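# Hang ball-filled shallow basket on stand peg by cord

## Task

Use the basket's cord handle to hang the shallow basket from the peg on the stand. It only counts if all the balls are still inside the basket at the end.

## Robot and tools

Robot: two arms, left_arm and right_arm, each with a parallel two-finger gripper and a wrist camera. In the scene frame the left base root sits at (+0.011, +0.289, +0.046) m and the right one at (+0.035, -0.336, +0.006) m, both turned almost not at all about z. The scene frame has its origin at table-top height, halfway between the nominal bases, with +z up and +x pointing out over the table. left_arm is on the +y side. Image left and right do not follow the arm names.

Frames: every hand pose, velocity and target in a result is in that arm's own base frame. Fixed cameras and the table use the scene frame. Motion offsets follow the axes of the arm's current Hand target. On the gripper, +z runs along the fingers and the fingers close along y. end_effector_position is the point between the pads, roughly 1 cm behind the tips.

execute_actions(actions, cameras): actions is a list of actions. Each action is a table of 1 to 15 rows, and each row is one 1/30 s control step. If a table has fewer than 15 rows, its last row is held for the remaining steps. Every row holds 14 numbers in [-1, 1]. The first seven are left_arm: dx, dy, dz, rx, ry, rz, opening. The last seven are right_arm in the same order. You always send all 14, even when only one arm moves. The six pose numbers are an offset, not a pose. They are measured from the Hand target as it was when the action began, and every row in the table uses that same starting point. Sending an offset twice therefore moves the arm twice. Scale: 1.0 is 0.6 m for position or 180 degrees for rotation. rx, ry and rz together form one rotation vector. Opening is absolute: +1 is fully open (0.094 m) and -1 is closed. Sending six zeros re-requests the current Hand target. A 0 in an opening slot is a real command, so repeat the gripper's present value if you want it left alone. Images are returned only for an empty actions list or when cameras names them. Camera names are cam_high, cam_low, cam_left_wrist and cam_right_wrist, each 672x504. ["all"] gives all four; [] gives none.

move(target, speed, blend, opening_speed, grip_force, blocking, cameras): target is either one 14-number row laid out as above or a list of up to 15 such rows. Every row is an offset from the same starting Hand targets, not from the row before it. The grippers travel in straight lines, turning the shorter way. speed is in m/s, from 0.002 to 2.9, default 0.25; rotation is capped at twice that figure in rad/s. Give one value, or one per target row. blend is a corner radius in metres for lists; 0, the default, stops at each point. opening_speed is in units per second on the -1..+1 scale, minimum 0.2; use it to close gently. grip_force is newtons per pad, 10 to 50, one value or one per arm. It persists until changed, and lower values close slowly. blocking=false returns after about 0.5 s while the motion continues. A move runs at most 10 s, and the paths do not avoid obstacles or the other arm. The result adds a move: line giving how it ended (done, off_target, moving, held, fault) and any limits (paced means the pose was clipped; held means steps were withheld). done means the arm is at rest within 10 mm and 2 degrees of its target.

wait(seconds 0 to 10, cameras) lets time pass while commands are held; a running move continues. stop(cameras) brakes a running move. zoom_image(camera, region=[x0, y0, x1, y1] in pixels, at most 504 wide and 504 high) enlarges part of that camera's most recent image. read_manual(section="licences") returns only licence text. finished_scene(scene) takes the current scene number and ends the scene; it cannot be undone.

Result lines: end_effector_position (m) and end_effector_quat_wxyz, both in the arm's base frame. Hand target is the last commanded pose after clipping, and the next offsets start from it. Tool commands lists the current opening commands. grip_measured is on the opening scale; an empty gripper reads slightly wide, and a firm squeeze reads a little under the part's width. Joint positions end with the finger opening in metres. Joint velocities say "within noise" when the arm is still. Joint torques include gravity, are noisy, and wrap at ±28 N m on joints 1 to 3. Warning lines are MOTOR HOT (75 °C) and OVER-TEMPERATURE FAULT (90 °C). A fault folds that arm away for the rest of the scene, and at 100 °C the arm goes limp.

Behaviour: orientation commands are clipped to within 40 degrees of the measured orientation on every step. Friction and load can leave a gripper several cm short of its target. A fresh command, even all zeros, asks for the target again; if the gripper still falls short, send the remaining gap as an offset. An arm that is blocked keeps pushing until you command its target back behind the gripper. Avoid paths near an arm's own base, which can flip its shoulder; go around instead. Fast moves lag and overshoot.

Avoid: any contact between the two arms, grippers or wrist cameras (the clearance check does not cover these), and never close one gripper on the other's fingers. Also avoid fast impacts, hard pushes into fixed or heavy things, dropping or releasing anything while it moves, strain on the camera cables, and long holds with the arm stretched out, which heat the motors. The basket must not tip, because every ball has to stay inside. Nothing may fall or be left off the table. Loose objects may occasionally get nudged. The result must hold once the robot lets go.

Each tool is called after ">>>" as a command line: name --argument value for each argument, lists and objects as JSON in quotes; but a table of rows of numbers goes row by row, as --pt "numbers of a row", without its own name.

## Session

>>> execute_actions --actions '[]'

>>> zoom_image --camera "cam_high" --region '[230, 120, 530, 360]'

>>> zoom_image --camera "cam_low" --region '[130, 40, 430, 300]'

Scene clock: 0.00 s.
left_arm: end_effector_position=(+0.4019, -0.0131, +0.1215) grip_measured=+1.000 end_effector_quat_wxyz=(+0.612, -0.001, +0.789, +0.045) | right_arm: end_effector_position=(+0.4034, -0.0010, +0.1068) grip_measured=+1.000 end_effector_quat_wxyz=(+0.600, +0.059, +0.796, -0.046)
Joint positions: left_arm=[-0.119 1.516 0.369 0.894 -0.187 0.023 0.094] | right_arm=[0.103 1.574 0.376 0.911 0.243 0.068 0.094]
Joint velocities: within noise
Joint torques (N m): no reading
Heat: left arm: 25 °C; right arm: 27 °C.
Hand target: left_arm +0.4035, -0.0132, +0.1268; +0.618, -0.002, +0.785, +0.045 | right_arm +0.4057, -0.0010, +0.1134; +0.608, +0.060, +0.791, -0.045
Tool commands: left_gripper/opening=+1.0 right_gripper/opening=+1.0
camera_calibration:
cam_left_wrist: T_world_to_cam=[[0.0487907, -0.996892, 0.0618494, -0.044447], [-0.743389, -0.0776008, -0.664343, 0.384105], [0.667078, -0.0135644, -0.744865, -0.0756651], [0, 0, 0, 1]] pos_world=[0.338183, -0.0155284, 0.201566]
cam_right_wrist: T_world_to_cam=[[-0.181488, -0.978159, 0.101325, 0.0578557], [-0.764996, 0.0756862, -0.639572, 0.381447], [0.617934, -0.193588, -0.762024, -0.0659308], [0, 0, 0, 1]] pos_world=[0.343046, 0.0149584, 0.18786]

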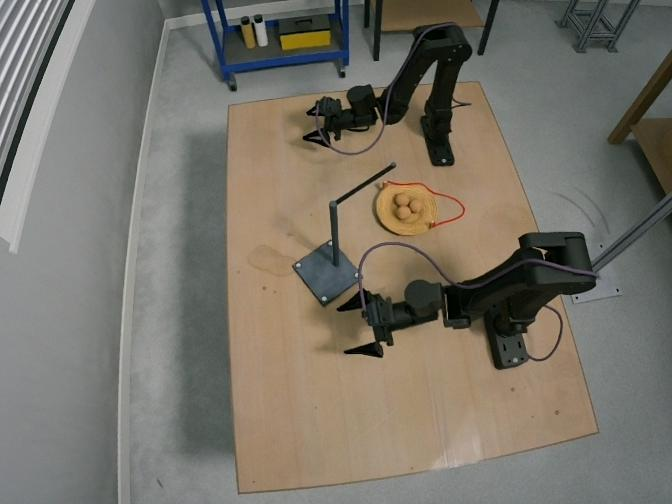

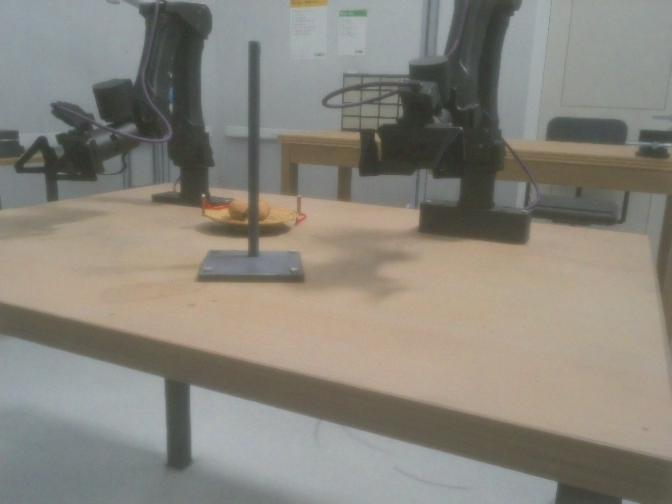

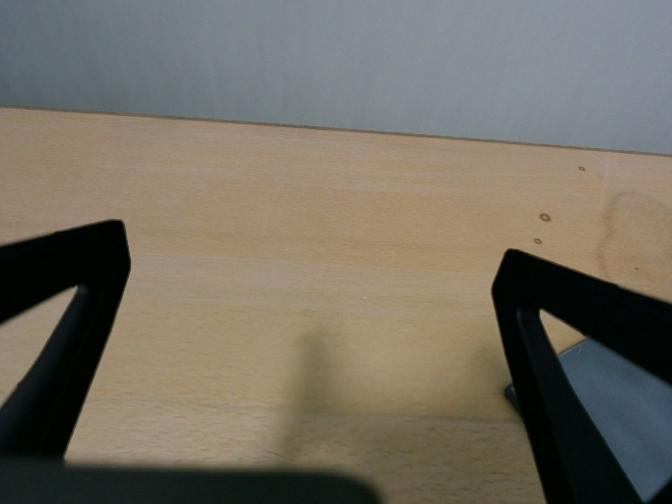

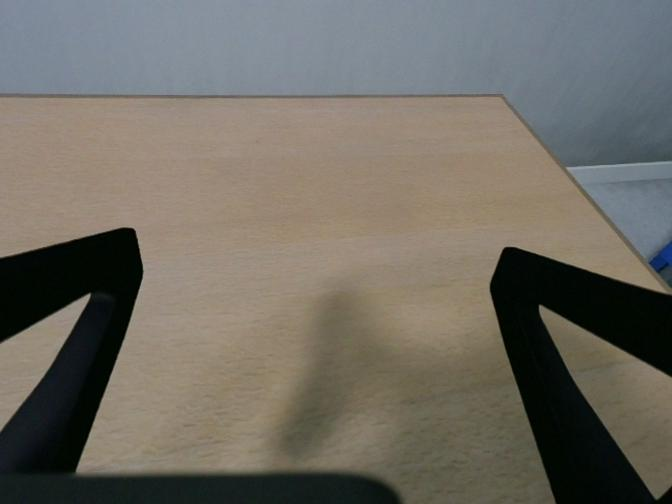

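Scaled by 1.680 from the camera's 672x504 image, which has a finer 960x720 frame.

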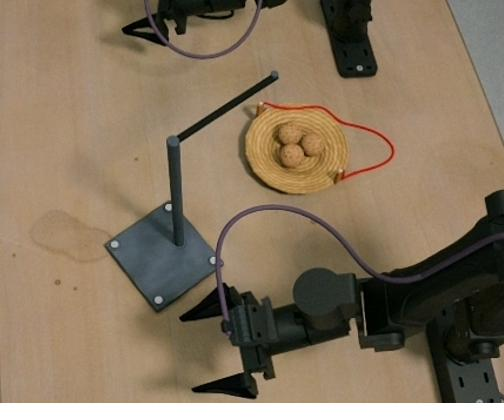

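Scaled by 1.680 from the camera's 672x504 image, which has a finer 960x720 frame.

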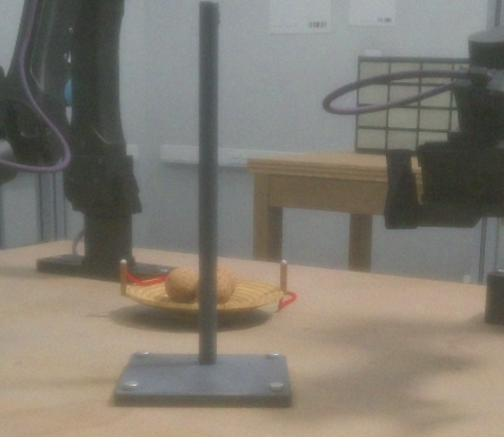

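>>> move --pt "-0.0167 -0.125 -0.275 0.117 0.117 0.074 -0.3 0 0 0 0 0 0 -1" --pt "0.172 -0.559 -0.651 0.233 0.233 0.148 -0.3 0 0 0 0 0 0 -1" --blend '[0.05,0]' --cameras '["cam_high","cam_low","cam_left_wrist"]'

Scene clock: 5.27 s.
left_arm: end_effector_position=(+0.0202, -0.3626, +0.0866) grip_measured=-0.297 end_effector_quat_wxyz=(+0.236, +0.376, +0.892, -0.091) | right_arm: end_effector_position=(+0.4034, -0.0010, +0.1068) grip_measured=-0.995 end_effector_quat_wxyz=(+0.600, +0.059, +0.796, -0.046)
Joint positions: left_arm=[-1.716 1.649 1.124 -0.729 -0.409 -0.853 0.033] | right_arm=[0.103 1.574 0.376 0.911 0.243 0.068 0]
Joint torques (N m): left_arm=[0.05 -6.83 7.9 0.94 -0.21 -0.05] | right_arm=[0.02 -5.46 5.91 2.47 0.07 0.04]
Heat: left arm: 26 °C; right arm: 27 °C.
Hand target: left_arm +0.0198, -0.3704, +0.0952; +0.240, +0.370, +0.892, -0.099 | right_arm +0.4057, -0.0010, +0.1134; +0.608, +0.060, +0.791, -0.045
Off the commanded pose: left_arm 0.011 m, 1 deg | right_arm 0.007 m, 1 deg.
move: off_target (left_arm); blend cut to 0 m at target 1
camera_calibration:
cam_left_wrist: T_world_to_cam=[[-0.645452, -0.759459, 0.0813268, -0.273684], [-0.754712, 0.650523, 0.0850271, 0.249523], [-0.11748, -0.00649748, -0.993054, 0.188159], [0, 0, 0, 1]] pos_world=[0.033773, -0.36895, 0.187893]
Images, in order (width x height): cam_high 672x504, cam_low 672x504, cam_left_wrist 672x504.

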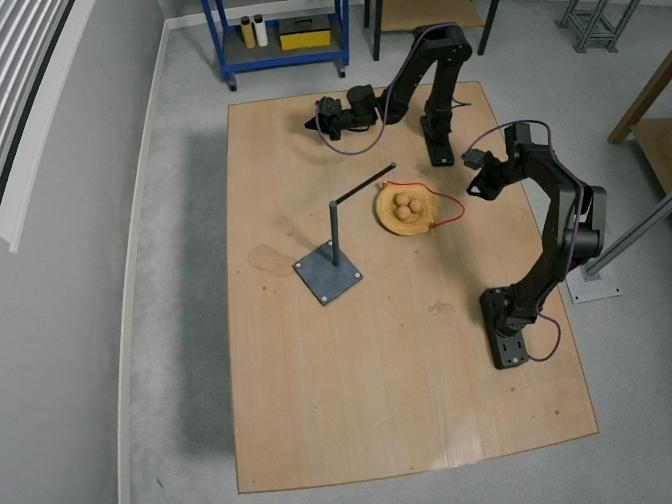

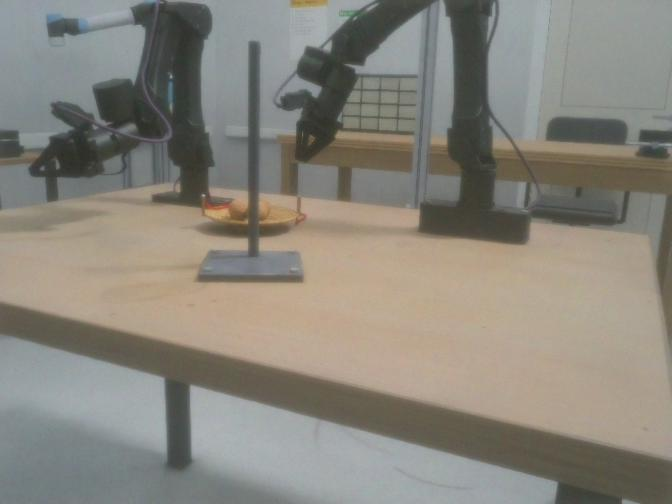

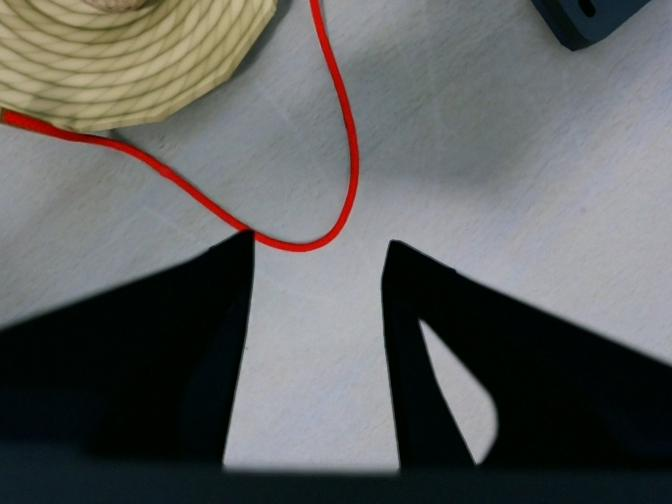

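>>> move --target '[0.017,-0.027,0.15,0,0,0,-0.5,0,0,0,0,0,0,-1]' --cameras '["cam_left_wrist"]' --speed 0.12

Scene clock: 7.10 s.
left_arm: end_effector_position=(+0.0308, -0.4126, +0.0193) grip_measured=-0.497 end_effector_quat_wxyz=(+0.239, +0.368, +0.892, -0.109) | right_arm: end_effector_position=(+0.4034, -0.0010, +0.1068) grip_measured=-0.995 end_effector_quat_wxyz=(+0.600, +0.059, +0.796, -0.046)
Joint positions: left_arm=[-1.665 1.898 1.124 -0.425 -0.389 -0.808 0.024] | right_arm=[0.103 1.574 0.376 0.911 0.243 0.068 0]
Joint torques (N m): left_arm=[0.49 -8.69 3.69 1.24 -0.19 0.07] | right_arm=[0.01 -5.48 5.93 2.47 0.06 0.04]
Heat: left arm: 27 °C; right arm: 27 °C.
Hand target: left_arm +0.0340, -0.4075, +0.0123; +0.240, +0.370, +0.892, -0.100 | right_arm +0.4057, -0.0010, +0.1134; +0.608, +0.060, +0.791, -0.045
Off the commanded pose: left_arm 0.009 m, 1 deg | right_arm 0.007 m, 1 deg.
move: done
camera_calibration:
cam_left_wrist: T_world_to_cam=[[-0.639507, -0.760039, 0.115634, -0.300337], [-0.758377, 0.648339, 0.0672365, 0.295347], [-0.126072, -0.044696, -0.991014, 0.1067], [0, 0, 0, 1]] pos_world=[0.0453684, -0.414984, 0.120613]
Images, in order (width x height): cam_left_wrist 672x504.

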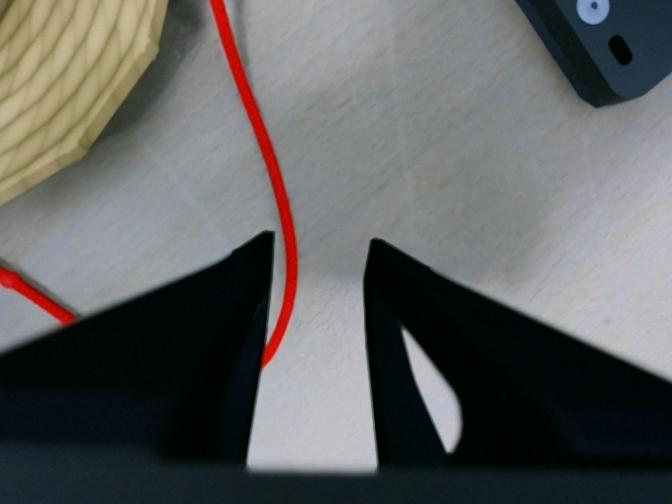

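>>> move --target '[0.026,0.0118,0.083,0,0,0,-0.5,0,0,0,0,0,0,-1]' --cameras '["cam_left_wrist"]' --speed 0.06

Scene clock: 8.70 s.
left_arm: end_effector_position=(+0.0432, -0.4175, -0.0240) grip_measured=-0.497 end_effector_quat_wxyz=(+0.242, +0.368, +0.891, -0.112) | right_arm: end_effector_position=(+0.4034, -0.0010, +0.1068) grip_measured=-0.995 end_effector_quat_wxyz=(+0.600, +0.059, +0.796, -0.046)
Joint positions: left_arm=[-1.63 2.002 1.06 -0.235 -0.379 -0.769 0.024] | right_arm=[0.103 1.574 0.376 0.911 0.243 0.068 0]
Joint torques (N m): left_arm=[0.77 -7.57 2.97 1.48 -0.16 0.05] | right_arm=[0.01 -5.49 5.91 2.47 0.07 0.04]
Heat: left arm: 26 °C; right arm: 27 °C.
Hand target: left_arm +0.0472, -0.4106, -0.0387; +0.240, +0.370, +0.892, -0.100 | right_arm +0.4057, -0.0010, +0.1134; +0.608, +0.060, +0.791, -0.045
Off the commanded pose: left_arm 0.017 m, 1 deg | right_arm 0.007 m, 1 deg.
move: off_target (left_arm)
camera_calibration:
cam_left_wrist: T_world_to_cam=[[-0.641558, -0.757668, 0.119758, -0.289983], [-0.757168, 0.650517, 0.0593567, 0.311474], [-0.122877, -0.052596, -0.991027, 0.0616272], [0, 0, 0, 1]] pos_world=[0.0573702, -0.419089, 0.0773139]
Images, in order (width x height): cam_left_wrist 672x504.

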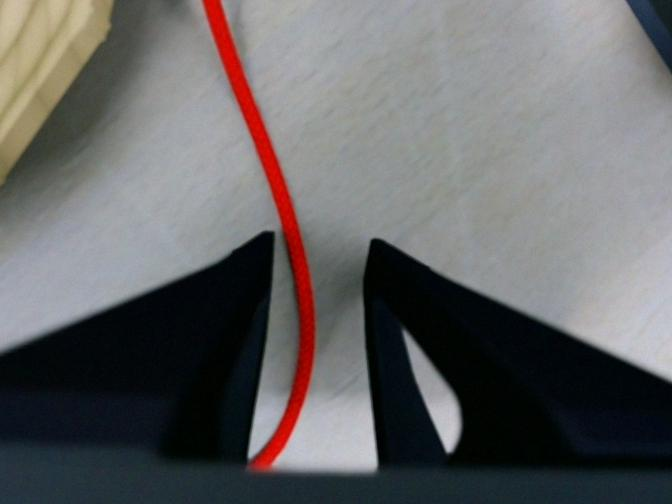

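>>> move --target '[0.0138,0,0.012,0,0,0,-0.5,0,0,0,0,0,0,-1]' --speed 0.02 --cameras '["cam_left_wrist"]'

Scene clock: 9.73 s.
left_arm: end_effector_position=(+0.0425, -0.4169, -0.0253) grip_measured=-0.497 end_effector_quat_wxyz=(+0.251, +0.369, +0.888, -0.114) | right_arm: end_effector_position=(+0.4034, -0.0010, +0.1068) grip_measured=-0.995 end_effector_quat_wxyz=(+0.600, +0.059, +0.796, -0.046)
Joint positions: left_arm=[-1.639 2.002 1.043 -0.208 -0.397 -0.769 0.024] | right_arm=[0.103 1.574 0.376 0.911 0.243 0.068 0]
Joint torques (N m): left_arm=[0.88 -6.02 2.58 1.62 -0.03 -0.03] | right_arm=[0.02 -5.49 5.91 2.48 0.07 0.04]
Heat: left arm: 26 °C; right arm: 28 °C.
Hand target: left_arm +0.0447, -0.4079, -0.0491; +0.240, +0.370, +0.892, -0.099 | right_arm +0.4057, -0.0010, +0.1134; +0.608, +0.060, +0.791, -0.045
Off the commanded pose: left_arm 0.025 m, 2 deg | right_arm 0.007 m, 1 deg.
move: off_target (left_arm)
camera_calibration:
cam_left_wrist: T_world_to_cam=[[-0.645158, -0.754911, 0.117814, -0.288551], [-0.756452, 0.652795, 0.0404962, 0.31105], [-0.107479, -0.0629941, -0.99221, 0.0553405], [0, 0, 0, 1]] pos_world=[0.0550816, -0.417396, 0.0763083]
Images, in order (width x height): cam_left_wrist 672x504.

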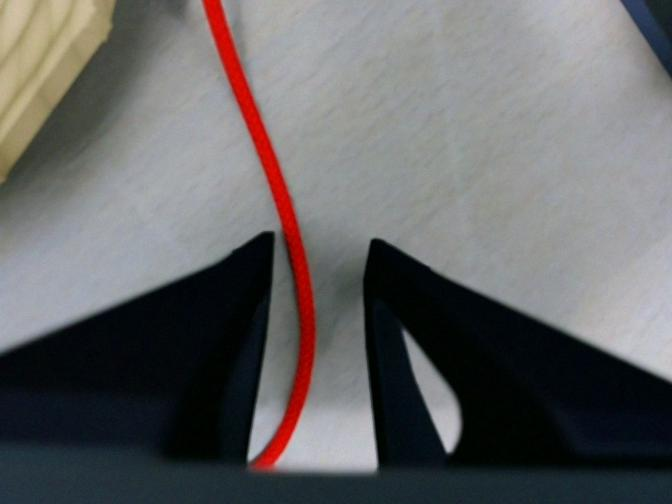

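>>> move --pt "-0.017 -0.001 -0.046 0 0 0 -0.5 0 0 0 0 0 0 -1" --pt "0 -0.001 -0.0157 0 0 0 -0.5 0 0 0 0 0 0 -1" --speed 0.04

>>> move --target '[0,0,0,0,0,0,-1,0,0,0,0,0,0,-1]' --opening_speed 0.5 --cameras '["cam_left_wrist"]'

Scene clock: 11.77 s.
left_arm: end_effector_position=(+0.0422, -0.4122, -0.0249) grip_measured=-0.497 end_effector_quat_wxyz=(+0.248, +0.368, +0.889, -0.109) | right_arm: end_effector_position=(+0.4034, -0.0010, +0.1068) grip_measured=-0.995 end_effector_quat_wxyz=(+0.600, +0.059, +0.796, -0.046)
Joint positions: left_arm=[-1.641 1.993 1.037 -0.226 -0.397 -0.776 0.024] | right_arm=[0.103 1.574 0.376 0.911 0.243 0.068 0]
Joint torques (N m): left_arm=[0.01 -7.28 2.86 1.47 -0.05 -0.08] | right_arm=[0.01 -5.48 5.94 2.48 0.07 0.03]
Heat: left arm: 26 °C; right arm: 28 °C.
Hand target: left_arm +0.0409, -0.4050, -0.0410; +0.240, +0.370, +0.892, -0.099 | right_arm +0.4057, -0.0010, +0.1134; +0.608, +0.060, +0.791, -0.045
Off the commanded pose: left_arm 0.018 m, 2 deg | right_arm 0.007 m, 1 deg.
move: off_target (left_arm)

Scene clock: 13.27 s.
left_arm: end_effector_position=(+0.0432, -0.4139, -0.0244) grip_measured=-0.983 end_effector_quat_wxyz=(+0.253, +0.366, +0.889, -0.112) | right_arm: end_effector_position=(+0.4034, -0.0010, +0.1068) grip_measured=-0.995 end_effector_quat_wxyz=(+0.600, +0.059, +0.796, -0.046)
Joint positions: left_arm=[-1.641 1.995 1.036 -0.213 -0.405 -0.776 0.001] | right_arm=[0.103 1.574 0.376 0.911 0.243 0.068 0]
Joint torques (N m): left_arm=[0.06 -7.42 3 1.33 0.01 -0.07] | right_arm=[0.01 -5.48 5.93 2.48 0.07 0.03]
Heat: left arm: 26 °C; right arm: 28 °C.
Hand target: left_arm +0.0408, -0.4050, -0.0410; +0.240, +0.370, +0.892, -0.099 | right_arm +0.4057, -0.0010, +0.1134; +0.608, +0.060, +0.791, -0.045
Off the commanded pose: left_arm 0.019 m, 2 deg | right_arm 0.007 m, 1 deg.
move: off_target (left_arm)
camera_calibration:
cam_left_wrist: T_world_to_cam=[[-0.640339, -0.759769, 0.112767, -0.288301], [-0.76132, 0.647269, 0.0378817, 0.30738], [-0.101772, -0.0615947, -0.992899, 0.056841], [0, 0, 0, 1]] pos_world=[0.0551887, -0.414499, 0.0773042]
Images, in order (width x height): cam_left_wrist 672x504.

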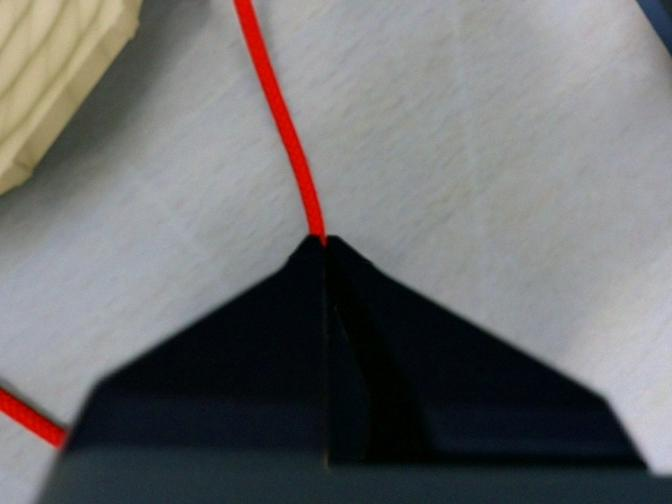

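>>> move --pt "-0.1325 0.0707 -0.135 0 0 0 -1 0 0 0 0 0 0 -1" --pt "-0.275 0.165 -0.278 0 0 0 -1 0 0 0 0 0 0 -1" --blend '[0.02,0]' --speed 0.08 --cameras '["cam_high","cam_low","cam_left_wrist"]'

>>> zoom_image --camera "cam_low" --region '[160, 40, 360, 260]'

Scene clock: 17.43 s.
left_arm: end_effector_position=(+0.1504, -0.3738, +0.1638) grip_measured=-0.983 end_effector_quat_wxyz=(+0.223, +0.374, +0.897, -0.081) | right_arm: end_effector_position=(+0.4034, -0.0010, +0.1068) grip_measured=-0.995 end_effector_quat_wxyz=(+0.600, +0.059, +0.796, -0.046)
Joint positions: left_arm=[-1.3 1.683 1.472 -0.944 -0.246 -0.458 0.001] | right_arm=[0.103 1.574 0.376 0.911 0.243 0.068 0]
Joint torques (N m): left_arm=[0.36 -10.44 8.12 1.15 -0.11 0.06] | right_arm=[0.03 -5.49 5.93 2.47 0.07 0.03]
Heat: left arm: 27 °C; right arm: 28 °C.
Hand target: left_arm +0.1528, -0.3769, +0.1859; +0.240, +0.370, +0.892, -0.099 | right_arm +0.4057, -0.0010, +0.1134; +0.608, +0.060, +0.791, -0.045
Off the commanded pose: left_arm 0.022 m, 3 deg | right_arm 0.007 m, 1 deg.
move: off_target (left_arm)
camera_calibration:
cam_left_wrist: T_world_to_cam=[[-0.636727, -0.767817, 0.0709637, -0.207177], [-0.759221, 0.640351, 0.11634, 0.340215], [-0.13477, 0.0201997, -0.990671, 0.292199], [0, 0, 0, 1]] pos_world=[0.165762, -0.382833, 0.264595]
Images, in order (width x height): cam_high 672x504, cam_low 672x504, cam_left_wrist 672x504.

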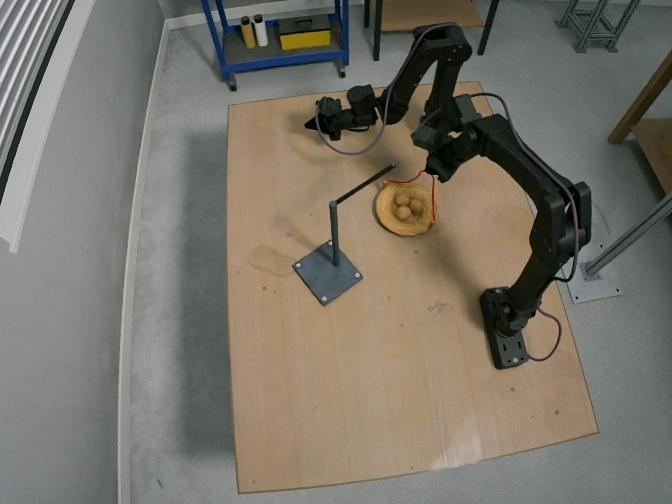

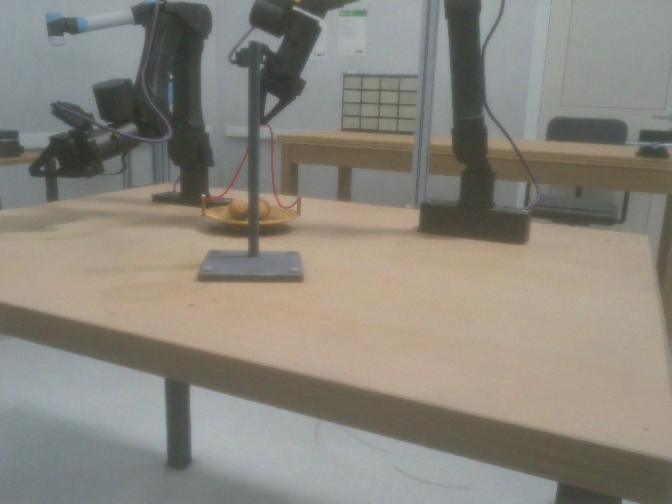

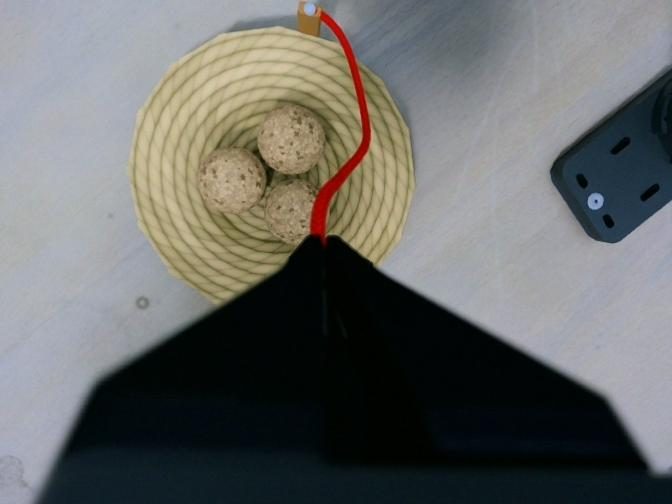

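Scaled by 2.291 from the camera's 672x504 image, which has a finer 960x720 frame.

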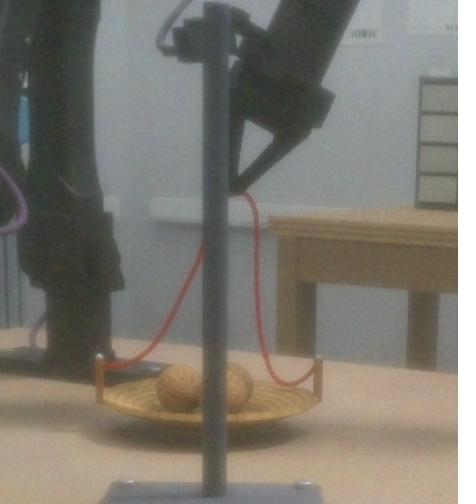

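>>> move --target '[-0.082,0.0307,-0.039,0,0,0,-1,0,0,0,0,0,0,-1]' --speed 0.06 --cameras '["cam_high","cam_low","cam_left_wrist"]'

>>> zoom_image --camera "cam_low" --region '[160, 40, 360, 260]'

Scene clock: 19.30 s.
left_arm: end_effector_position=(+0.1843, -0.3821, +0.2239) grip_measured=-0.983 end_effector_quat_wxyz=(+0.234, +0.370, +0.894, -0.096) | right_arm: end_effector_position=(+0.4034, -0.0010, +0.1068) grip_measured=-0.995 end_effector_quat_wxyz=(+0.600, +0.059, +0.796, -0.046)
Joint positions: left_arm=[-1.211 1.749 1.771 -1.12 -0.206 -0.375 0.001] | right_arm=[0.103 1.574 0.376 0.911 0.243 0.068 0]
Joint torques (N m): left_arm=[0.4 -7.66 8.13 1.28 -0.07 0.07] | right_arm=[0.01 -5.5 5.91 2.47 0.07 0.03]
Heat: left arm: 27 °C; right arm: 28 °C.
Hand target: left_arm +0.1875, -0.3858, +0.2308; +0.240, +0.370, +0.892, -0.099 | right_arm +0.4057, -0.0010, +0.1134; +0.608, +0.060, +0.791, -0.045
Off the commanded pose: left_arm 0.009 m, 1 deg | right_arm 0.007 m, 1 deg.
move: done
camera_calibration:
cam_left_wrist: T_world_to_cam=[[-0.638093, -0.764294, 0.0932317, -0.199535], [-0.759716, 0.644657, 0.0851446, 0.373044], [-0.125178, -0.0164994, -0.991997, 0.34099], [0, 0, 0, 1]] pos_world=[0.19877, -0.387362, 0.325102]
Images, in order (width x height): cam_high 672x504, cam_low 672x504, cam_left_wrist 672x504.

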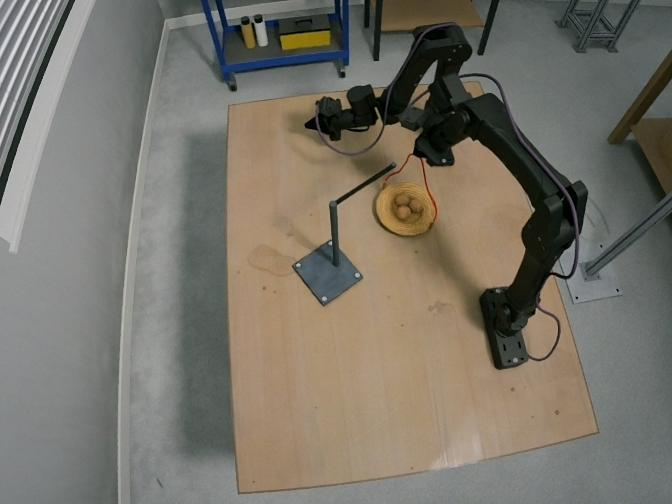

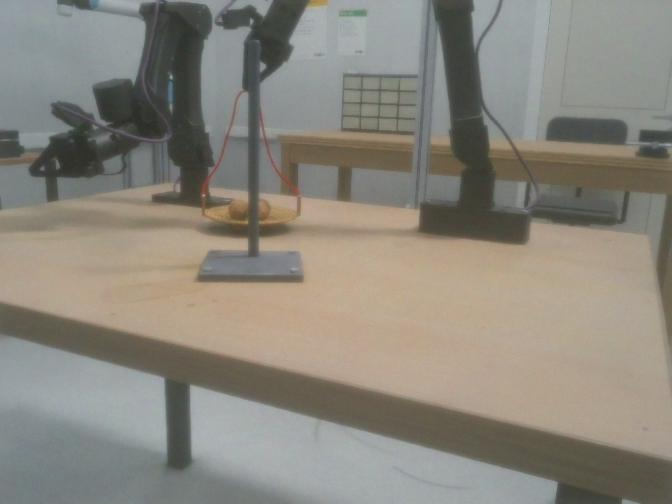

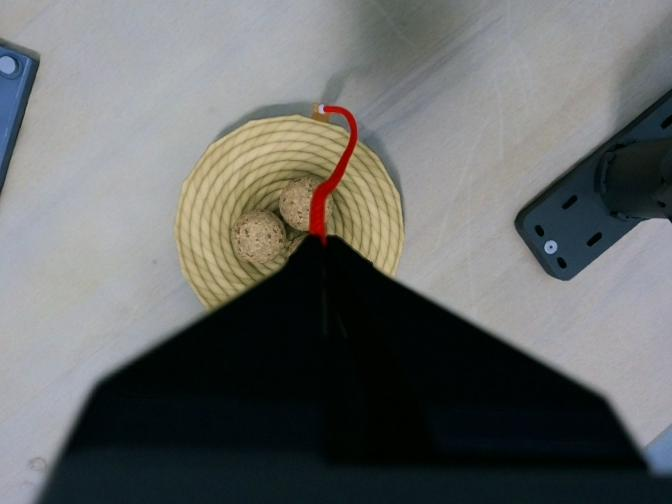

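Scaled by 2.291 from the camera's 672x504 image, which has a finer 960x720 frame.

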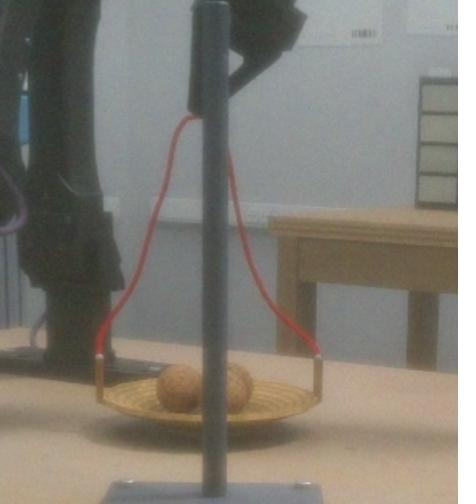

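>>> move --target '[-0.072,0.0153,-0.1315,0,0,0,-1,-0.266,0.069,-0.161,-0.61,-0.131,0.026,-1]' --speed '[0.1]' --cameras '["all"]'

>>> zoom_image --camera "cam_low" --region '[160, 20, 360, 240]'

Scene clock: 29.97 s.
left_arm: end_effector_position=(+0.1880, -0.3753, +0.3096) grip_measured=-0.984 end_effector_quat_wxyz=(+0.230, +0.374, +0.893, -0.094) | right_arm: end_effector_position=(+0.3633, +0.0451, +0.2772) grip_measured=-0.995 end_effector_quat_wxyz=(+0.558, -0.355, +0.613, +0.432)
Joint positions: left_arm=[-1.191 1.949 2.43 -1.585 -0.192 -0.352 0.001] | right_arm=[-0.395 1.689 0.856 1.411 -1.58 0.711 0]
Joint torques (N m): left_arm=[0.61 -8.9 7.19 1.42 -0.1 0.06] | right_arm=[0.44 -9.05 8.24 0.98 0.31 0.11]
Heat: left arm: 29 °C; right arm: 29 °C.
Hand target: left_arm +0.1925, -0.3778, +0.3209; +0.240, +0.370, +0.892, -0.099 | right_arm +0.3602, +0.0475, +0.2926; +0.526, -0.440, +0.368, +0.627
Off the commanded pose: left_arm 0.012 m, 1 deg | right_arm 0.016 m, 38 deg.
joint read past its limit (left arm) — joint 4 (wrist pitch), lower limit.
joint sent to its limit (left arm) — joint 4 (wrist pitch), lower limit. The joint targets still meet the commanded pose.
joint sent to its limit (right arm) — joint 5 (wrist yaw), lower limit. The joint targets are off in orientation, not in position.
move: off_target (left_arm, right_arm)
camera_calibration:
cam_left_wrist: T_world_to_cam=[[-0.642704, -0.760777, 0.0902698, -0.196828], [-0.754939, 0.64897, 0.0943676, 0.362018], [-0.130375, -0.00749773, -0.991436, 0.430786], [0, 0, 0, 1]] pos_world=[0.202963, -0.381451, 0.410702]
cam_right_wrist: T_world_to_cam=[[0.90087, -0.431379, -0.0484171, -0.297941], [-0.282125, -0.497078, -0.82056, 0.356903], [0.329906, 0.752878, -0.569506, 0.10628], [0, 0, 0, 1]] pos_world=[0.334035, -0.0311326, 0.338962]

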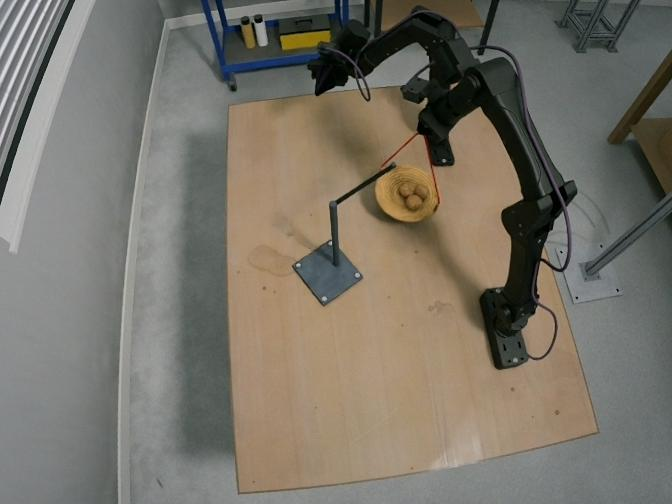

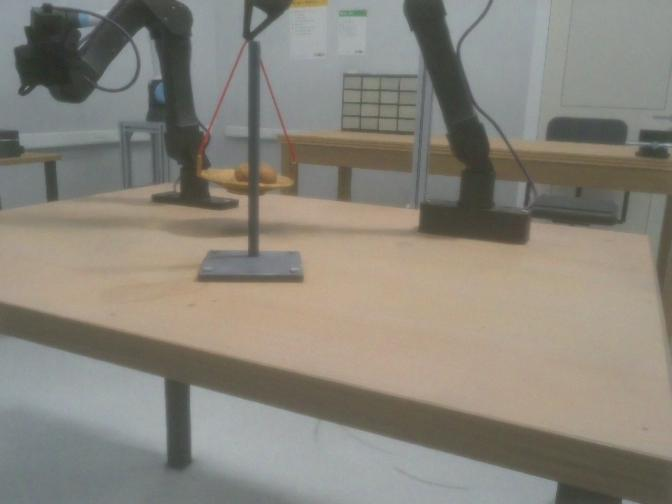

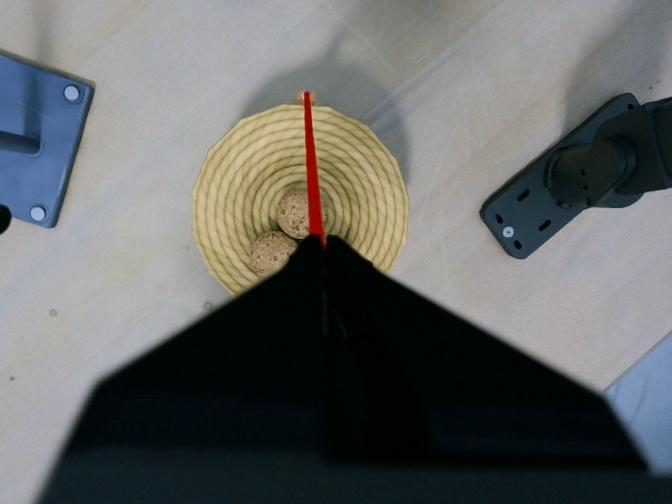

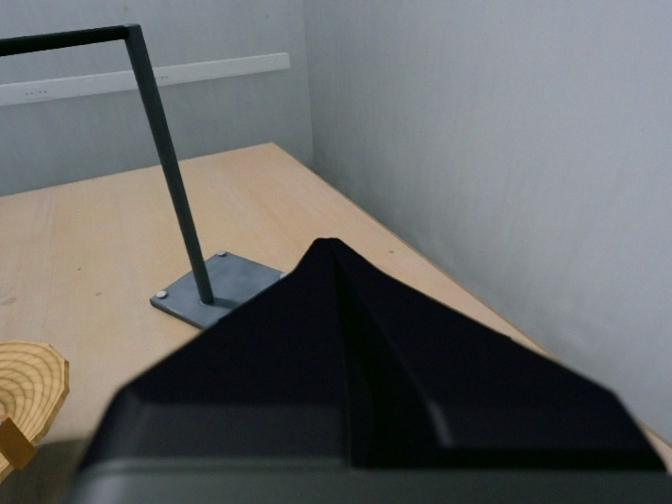

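Scaled by 2.291 from the camera's 672x504 image, which has a finer 960x720 frame.

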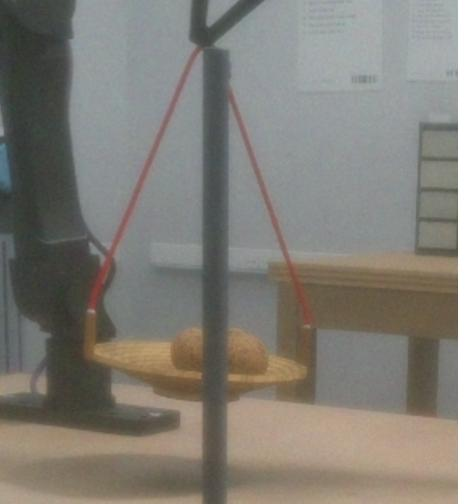

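>>> move --target '[0,0,0,0,0,0,-1,0.013,0.229,0.038,0,0,0,-1]' --speed 0.15 --cameras '["cam_right_wrist"]'

>>> zoom_image --camera "cam_right_wrist" --region '[0, 0, 400, 300]'

Scene clock: 33.50 s.
left_arm: end_effector_position=(+0.1880, -0.3753, +0.3096) grip_measured=-0.984 end_effector_quat_wxyz=(+0.230, +0.374, +0.893, -0.094) | right_arm: end_effector_position=(+0.2235, +0.0478, +0.2952) grip_measured=-0.995 end_effector_quat_wxyz=(+0.617, -0.258, +0.661, +0.338)
Joint positions: left_arm=[-1.191 1.949 2.43 -1.585 -0.192 -0.352 0.001] | right_arm=[-0.706 0.868 0.334 1.321 -1.583 0.915 0]
Joint torques (N m): left_arm=[0.61 -8.9 7.19 1.42 -0.1 0.06] | right_arm=[-0.42 -1.06 5.38 0.74 0.43 0.09]
Heat: left arm: 29 °C; right arm: 28 °C.
Hand target: left_arm +0.1925, -0.3778, +0.3209; +0.240, +0.370, +0.892, -0.099 | right_arm +0.2207, +0.0473, +0.2929; +0.561, -0.403, +0.451, +0.566
Off the commanded pose: left_arm 0.012 m, 1 deg | right_arm 0.004 m, 53 deg; orientation clipped.
joint read past its limit (left arm) — joint 4 (wrist pitch), lower limit.
joint sent to its limit (left arm) — joint 4 (wrist pitch), lower limit. The joint targets still meet the commanded pose.
joint sent to its limit (right arm) — joint 5 (wrist yaw), lower limit. The joint targets are off in orientation, not in position.
move: off_target (left_arm, right_arm); limits=paced
camera_calibration:
cam_right_wrist: T_world_to_cam=[[0.725984, -0.68637, -0.0429421, -0.120342], [-0.419029, -0.391973, -0.819007, 0.358634], [0.545309, 0.61258, -0.572175, 0.119923], [0, 0, 0, 1]] pos_world=[0.17225, -0.0154867, 0.357173]
Images, in order (width x height): cam_right_wrist 672x504.

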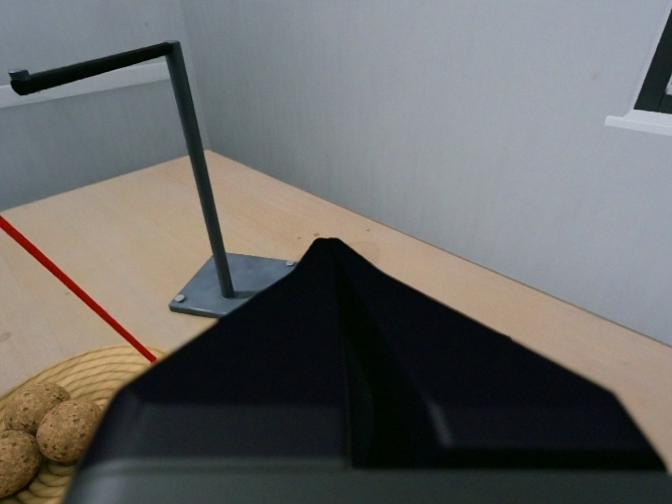

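Scaled by 1.260 from the camera's 672x504 image, which has a finer 960x720 frame.

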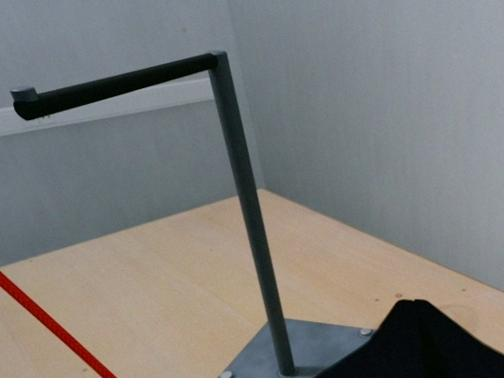

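>>> move --target '[-0.0153,0.0042,-0.0585,0,0,0,-1,0.028,0.169,0.064,0,0,0,-1]' --speed 0.08 --cameras '["cam_right_wrist","cam_low","cam_high"]'

>>> zoom_image --camera "cam_low" --region '[160, 0, 360, 220]'

Scene clock: 38.93 s.
left_arm: end_effector_position=(+0.1880, -0.3753, +0.3250) grip_measured=-0.984 end_effector_quat_wxyz=(+0.247, +0.376, +0.887, -0.108) | right_arm: end_effector_position=(+0.1450, +0.1153, +0.2950) grip_measured=-0.995 end_effector_quat_wxyz=(+0.612, -0.254, +0.664, +0.347)
Joint positions: left_arm=[-1.191 1.942 2.472 -1.587 -0.192 -0.338 0.001] | right_arm=[-0.694 0.22 0.208 1.136 -1.582 1.274 0]
Joint torques (N m): left_arm=[0.14 -12.66 7.02 1.53 -0.14 0.05] | right_arm=[0.46 2.44 5.01 0.28 0.74 -0.06]
Heat: left arm: 29 °C; right arm: 28 °C.
Hand target: left_arm +0.1875, -0.3692, +0.3558; +0.240, +0.370, +0.892, -0.099 | right_arm +0.1206, +0.0923, +0.2928; +0.561, -0.403, +0.451, +0.566
Off the commanded pose: left_arm 0.032 m, 2 deg | right_arm 0.034 m, 40 deg.
joint read past its limit (left arm) — joint 4 (wrist pitch), lower limit.
joint sent to its limit (left arm) — joint 4 (wrist pitch), lower limit. The joint targets are off in orientation, not in position.
move: off_target (left_arm, right_arm); limits=paced
camera_calibration:
cam_right_wrist: T_world_to_cam=[[0.730665, -0.679715, -0.0641573, -0.0122083], [-0.429958, -0.385109, -0.816595, 0.352129], [0.530345, 0.624242, -0.573634, 0.122515], [0, 0, 0, 1]] pos_world=[0.0953457, 0.050831, 0.357042]
Images, in order (width x height): cam_high 672x504, cam_low 672x504, cam_right_wrist 672x504.

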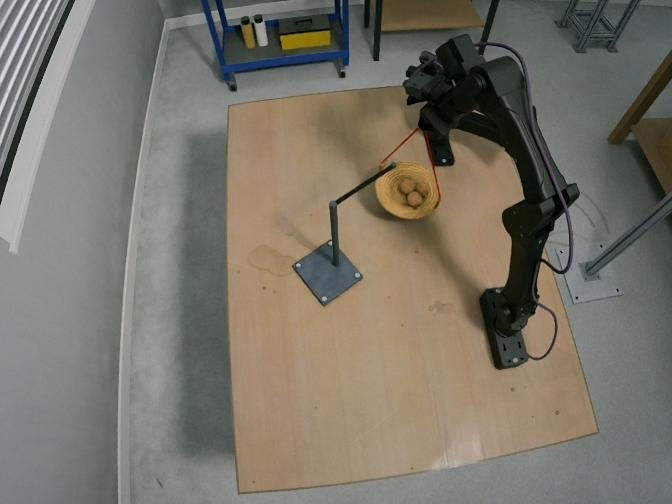

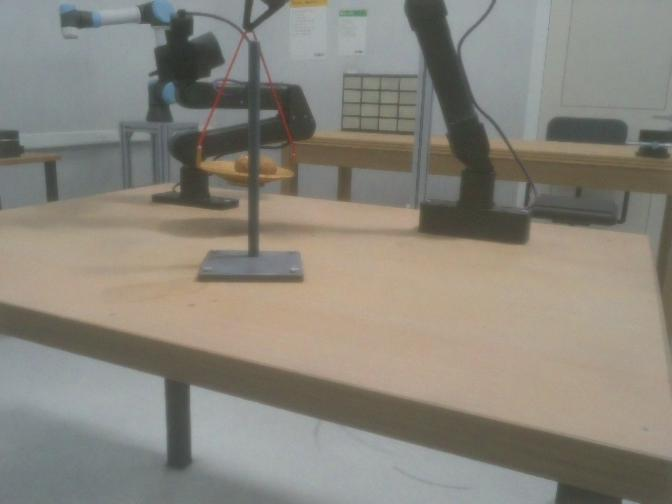

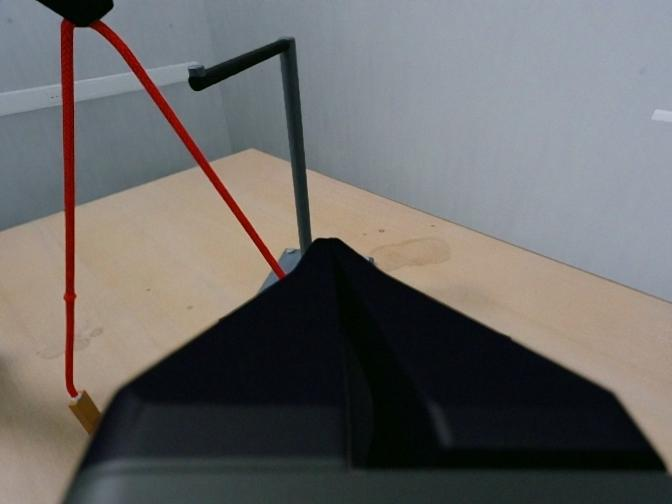

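Scaled by 2.291 from the camera's 672x504 image, which has a finer 960x720 frame.

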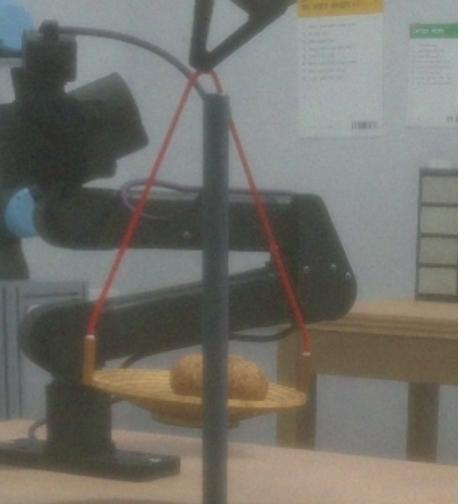

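Combined lateral + half way (d=(.050,.0425,.01)): x=-.0096; y=.0654; z=-.0060 → /.6.

>>> move --target '[-0.016,0.109,-0.010,0,0,0,-1,0,0,0,0,0,0,-1]' --speed 0.06 --cameras '["cam_right_wrist","cam_low","cam_high"]'

Scene clock: 41.07 s.
left_arm: end_effector_position=(+0.2402, -0.3324, +0.3400) grip_measured=-0.984 end_effector_quat_wxyz=(+0.257, +0.370, +0.886, -0.109) | right_arm: end_effector_position=(+0.1461, +0.1143, +0.2943) grip_measured=-0.995 end_effector_quat_wxyz=(+0.610, -0.251, +0.665, +0.350)
Joint positions: left_arm=[-0.994 1.898 2.472 -1.589 -0.105 -0.172 0.001] | right_arm=[-0.694 0.22 0.208 1.112 -1.582 1.26 0]
Joint torques (N m): left_arm=[0.28 -11.88 6.04 1.63 -0.01 0.06] | right_arm=[0.12 2.07 5.59 0.3 0.67 -0.06]
Heat: left arm: 29 °C; right arm: 28 °C.
Hand target: left_arm +0.2375, -0.3268, +0.3657; +0.240, +0.370, +0.892, -0.099 | right_arm +0.1206, +0.0923, +0.2928; +0.561, -0.403, +0.451, +0.566
Off the commanded pose: left_arm 0.027 m, 2 deg | right_arm 0.034 m, 40 deg.
joint read past its limit (left arm) — joint 4 (wrist pitch), lower limit.
joint sent to its limit (left arm) — joint 4 (wrist pitch), lower limit. The joint targets are off in orientation, not in position.
move: off_target (left_arm, right_arm)
camera_calibration:
cam_right_wrist: T_world_to_cam=[[0.730222, -0.679184, -0.0740591, -0.0108268], [-0.436145, -0.379972, -0.81572, 0.351646], [0.525884, 0.627957, -0.573686, 0.12234], [0, 0, 0, 1]] pos_world=[0.0969378, 0.0494378, 0.356227]
Images, in order (width x height): cam_high 672x504, cam_low 672x504, cam_right_wrist 672x504.

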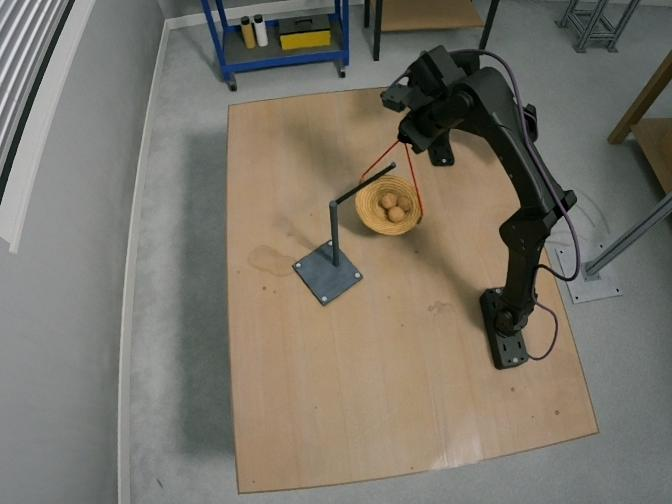

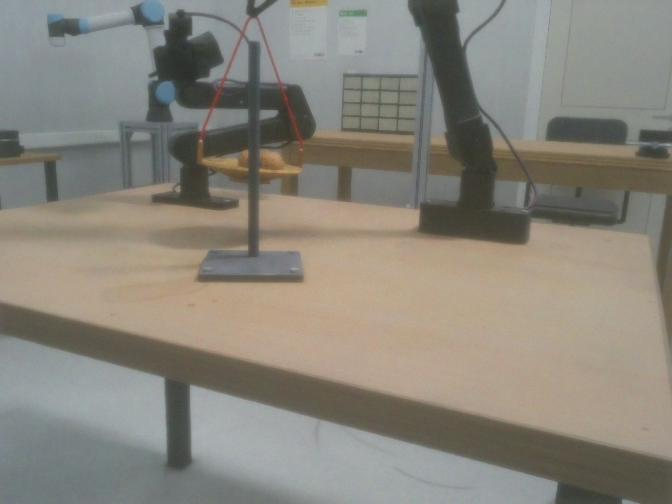

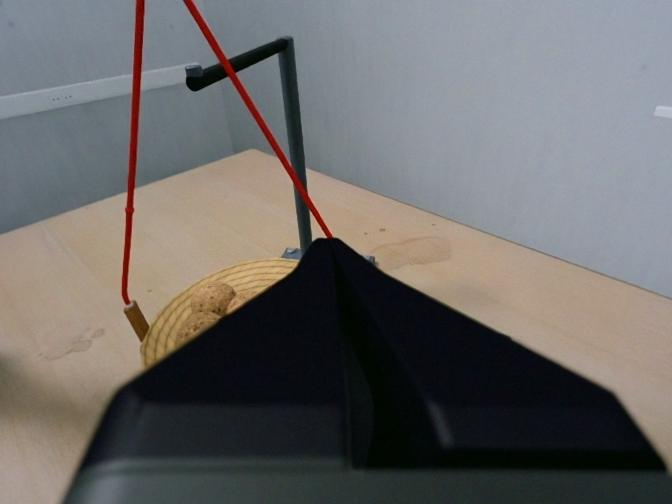

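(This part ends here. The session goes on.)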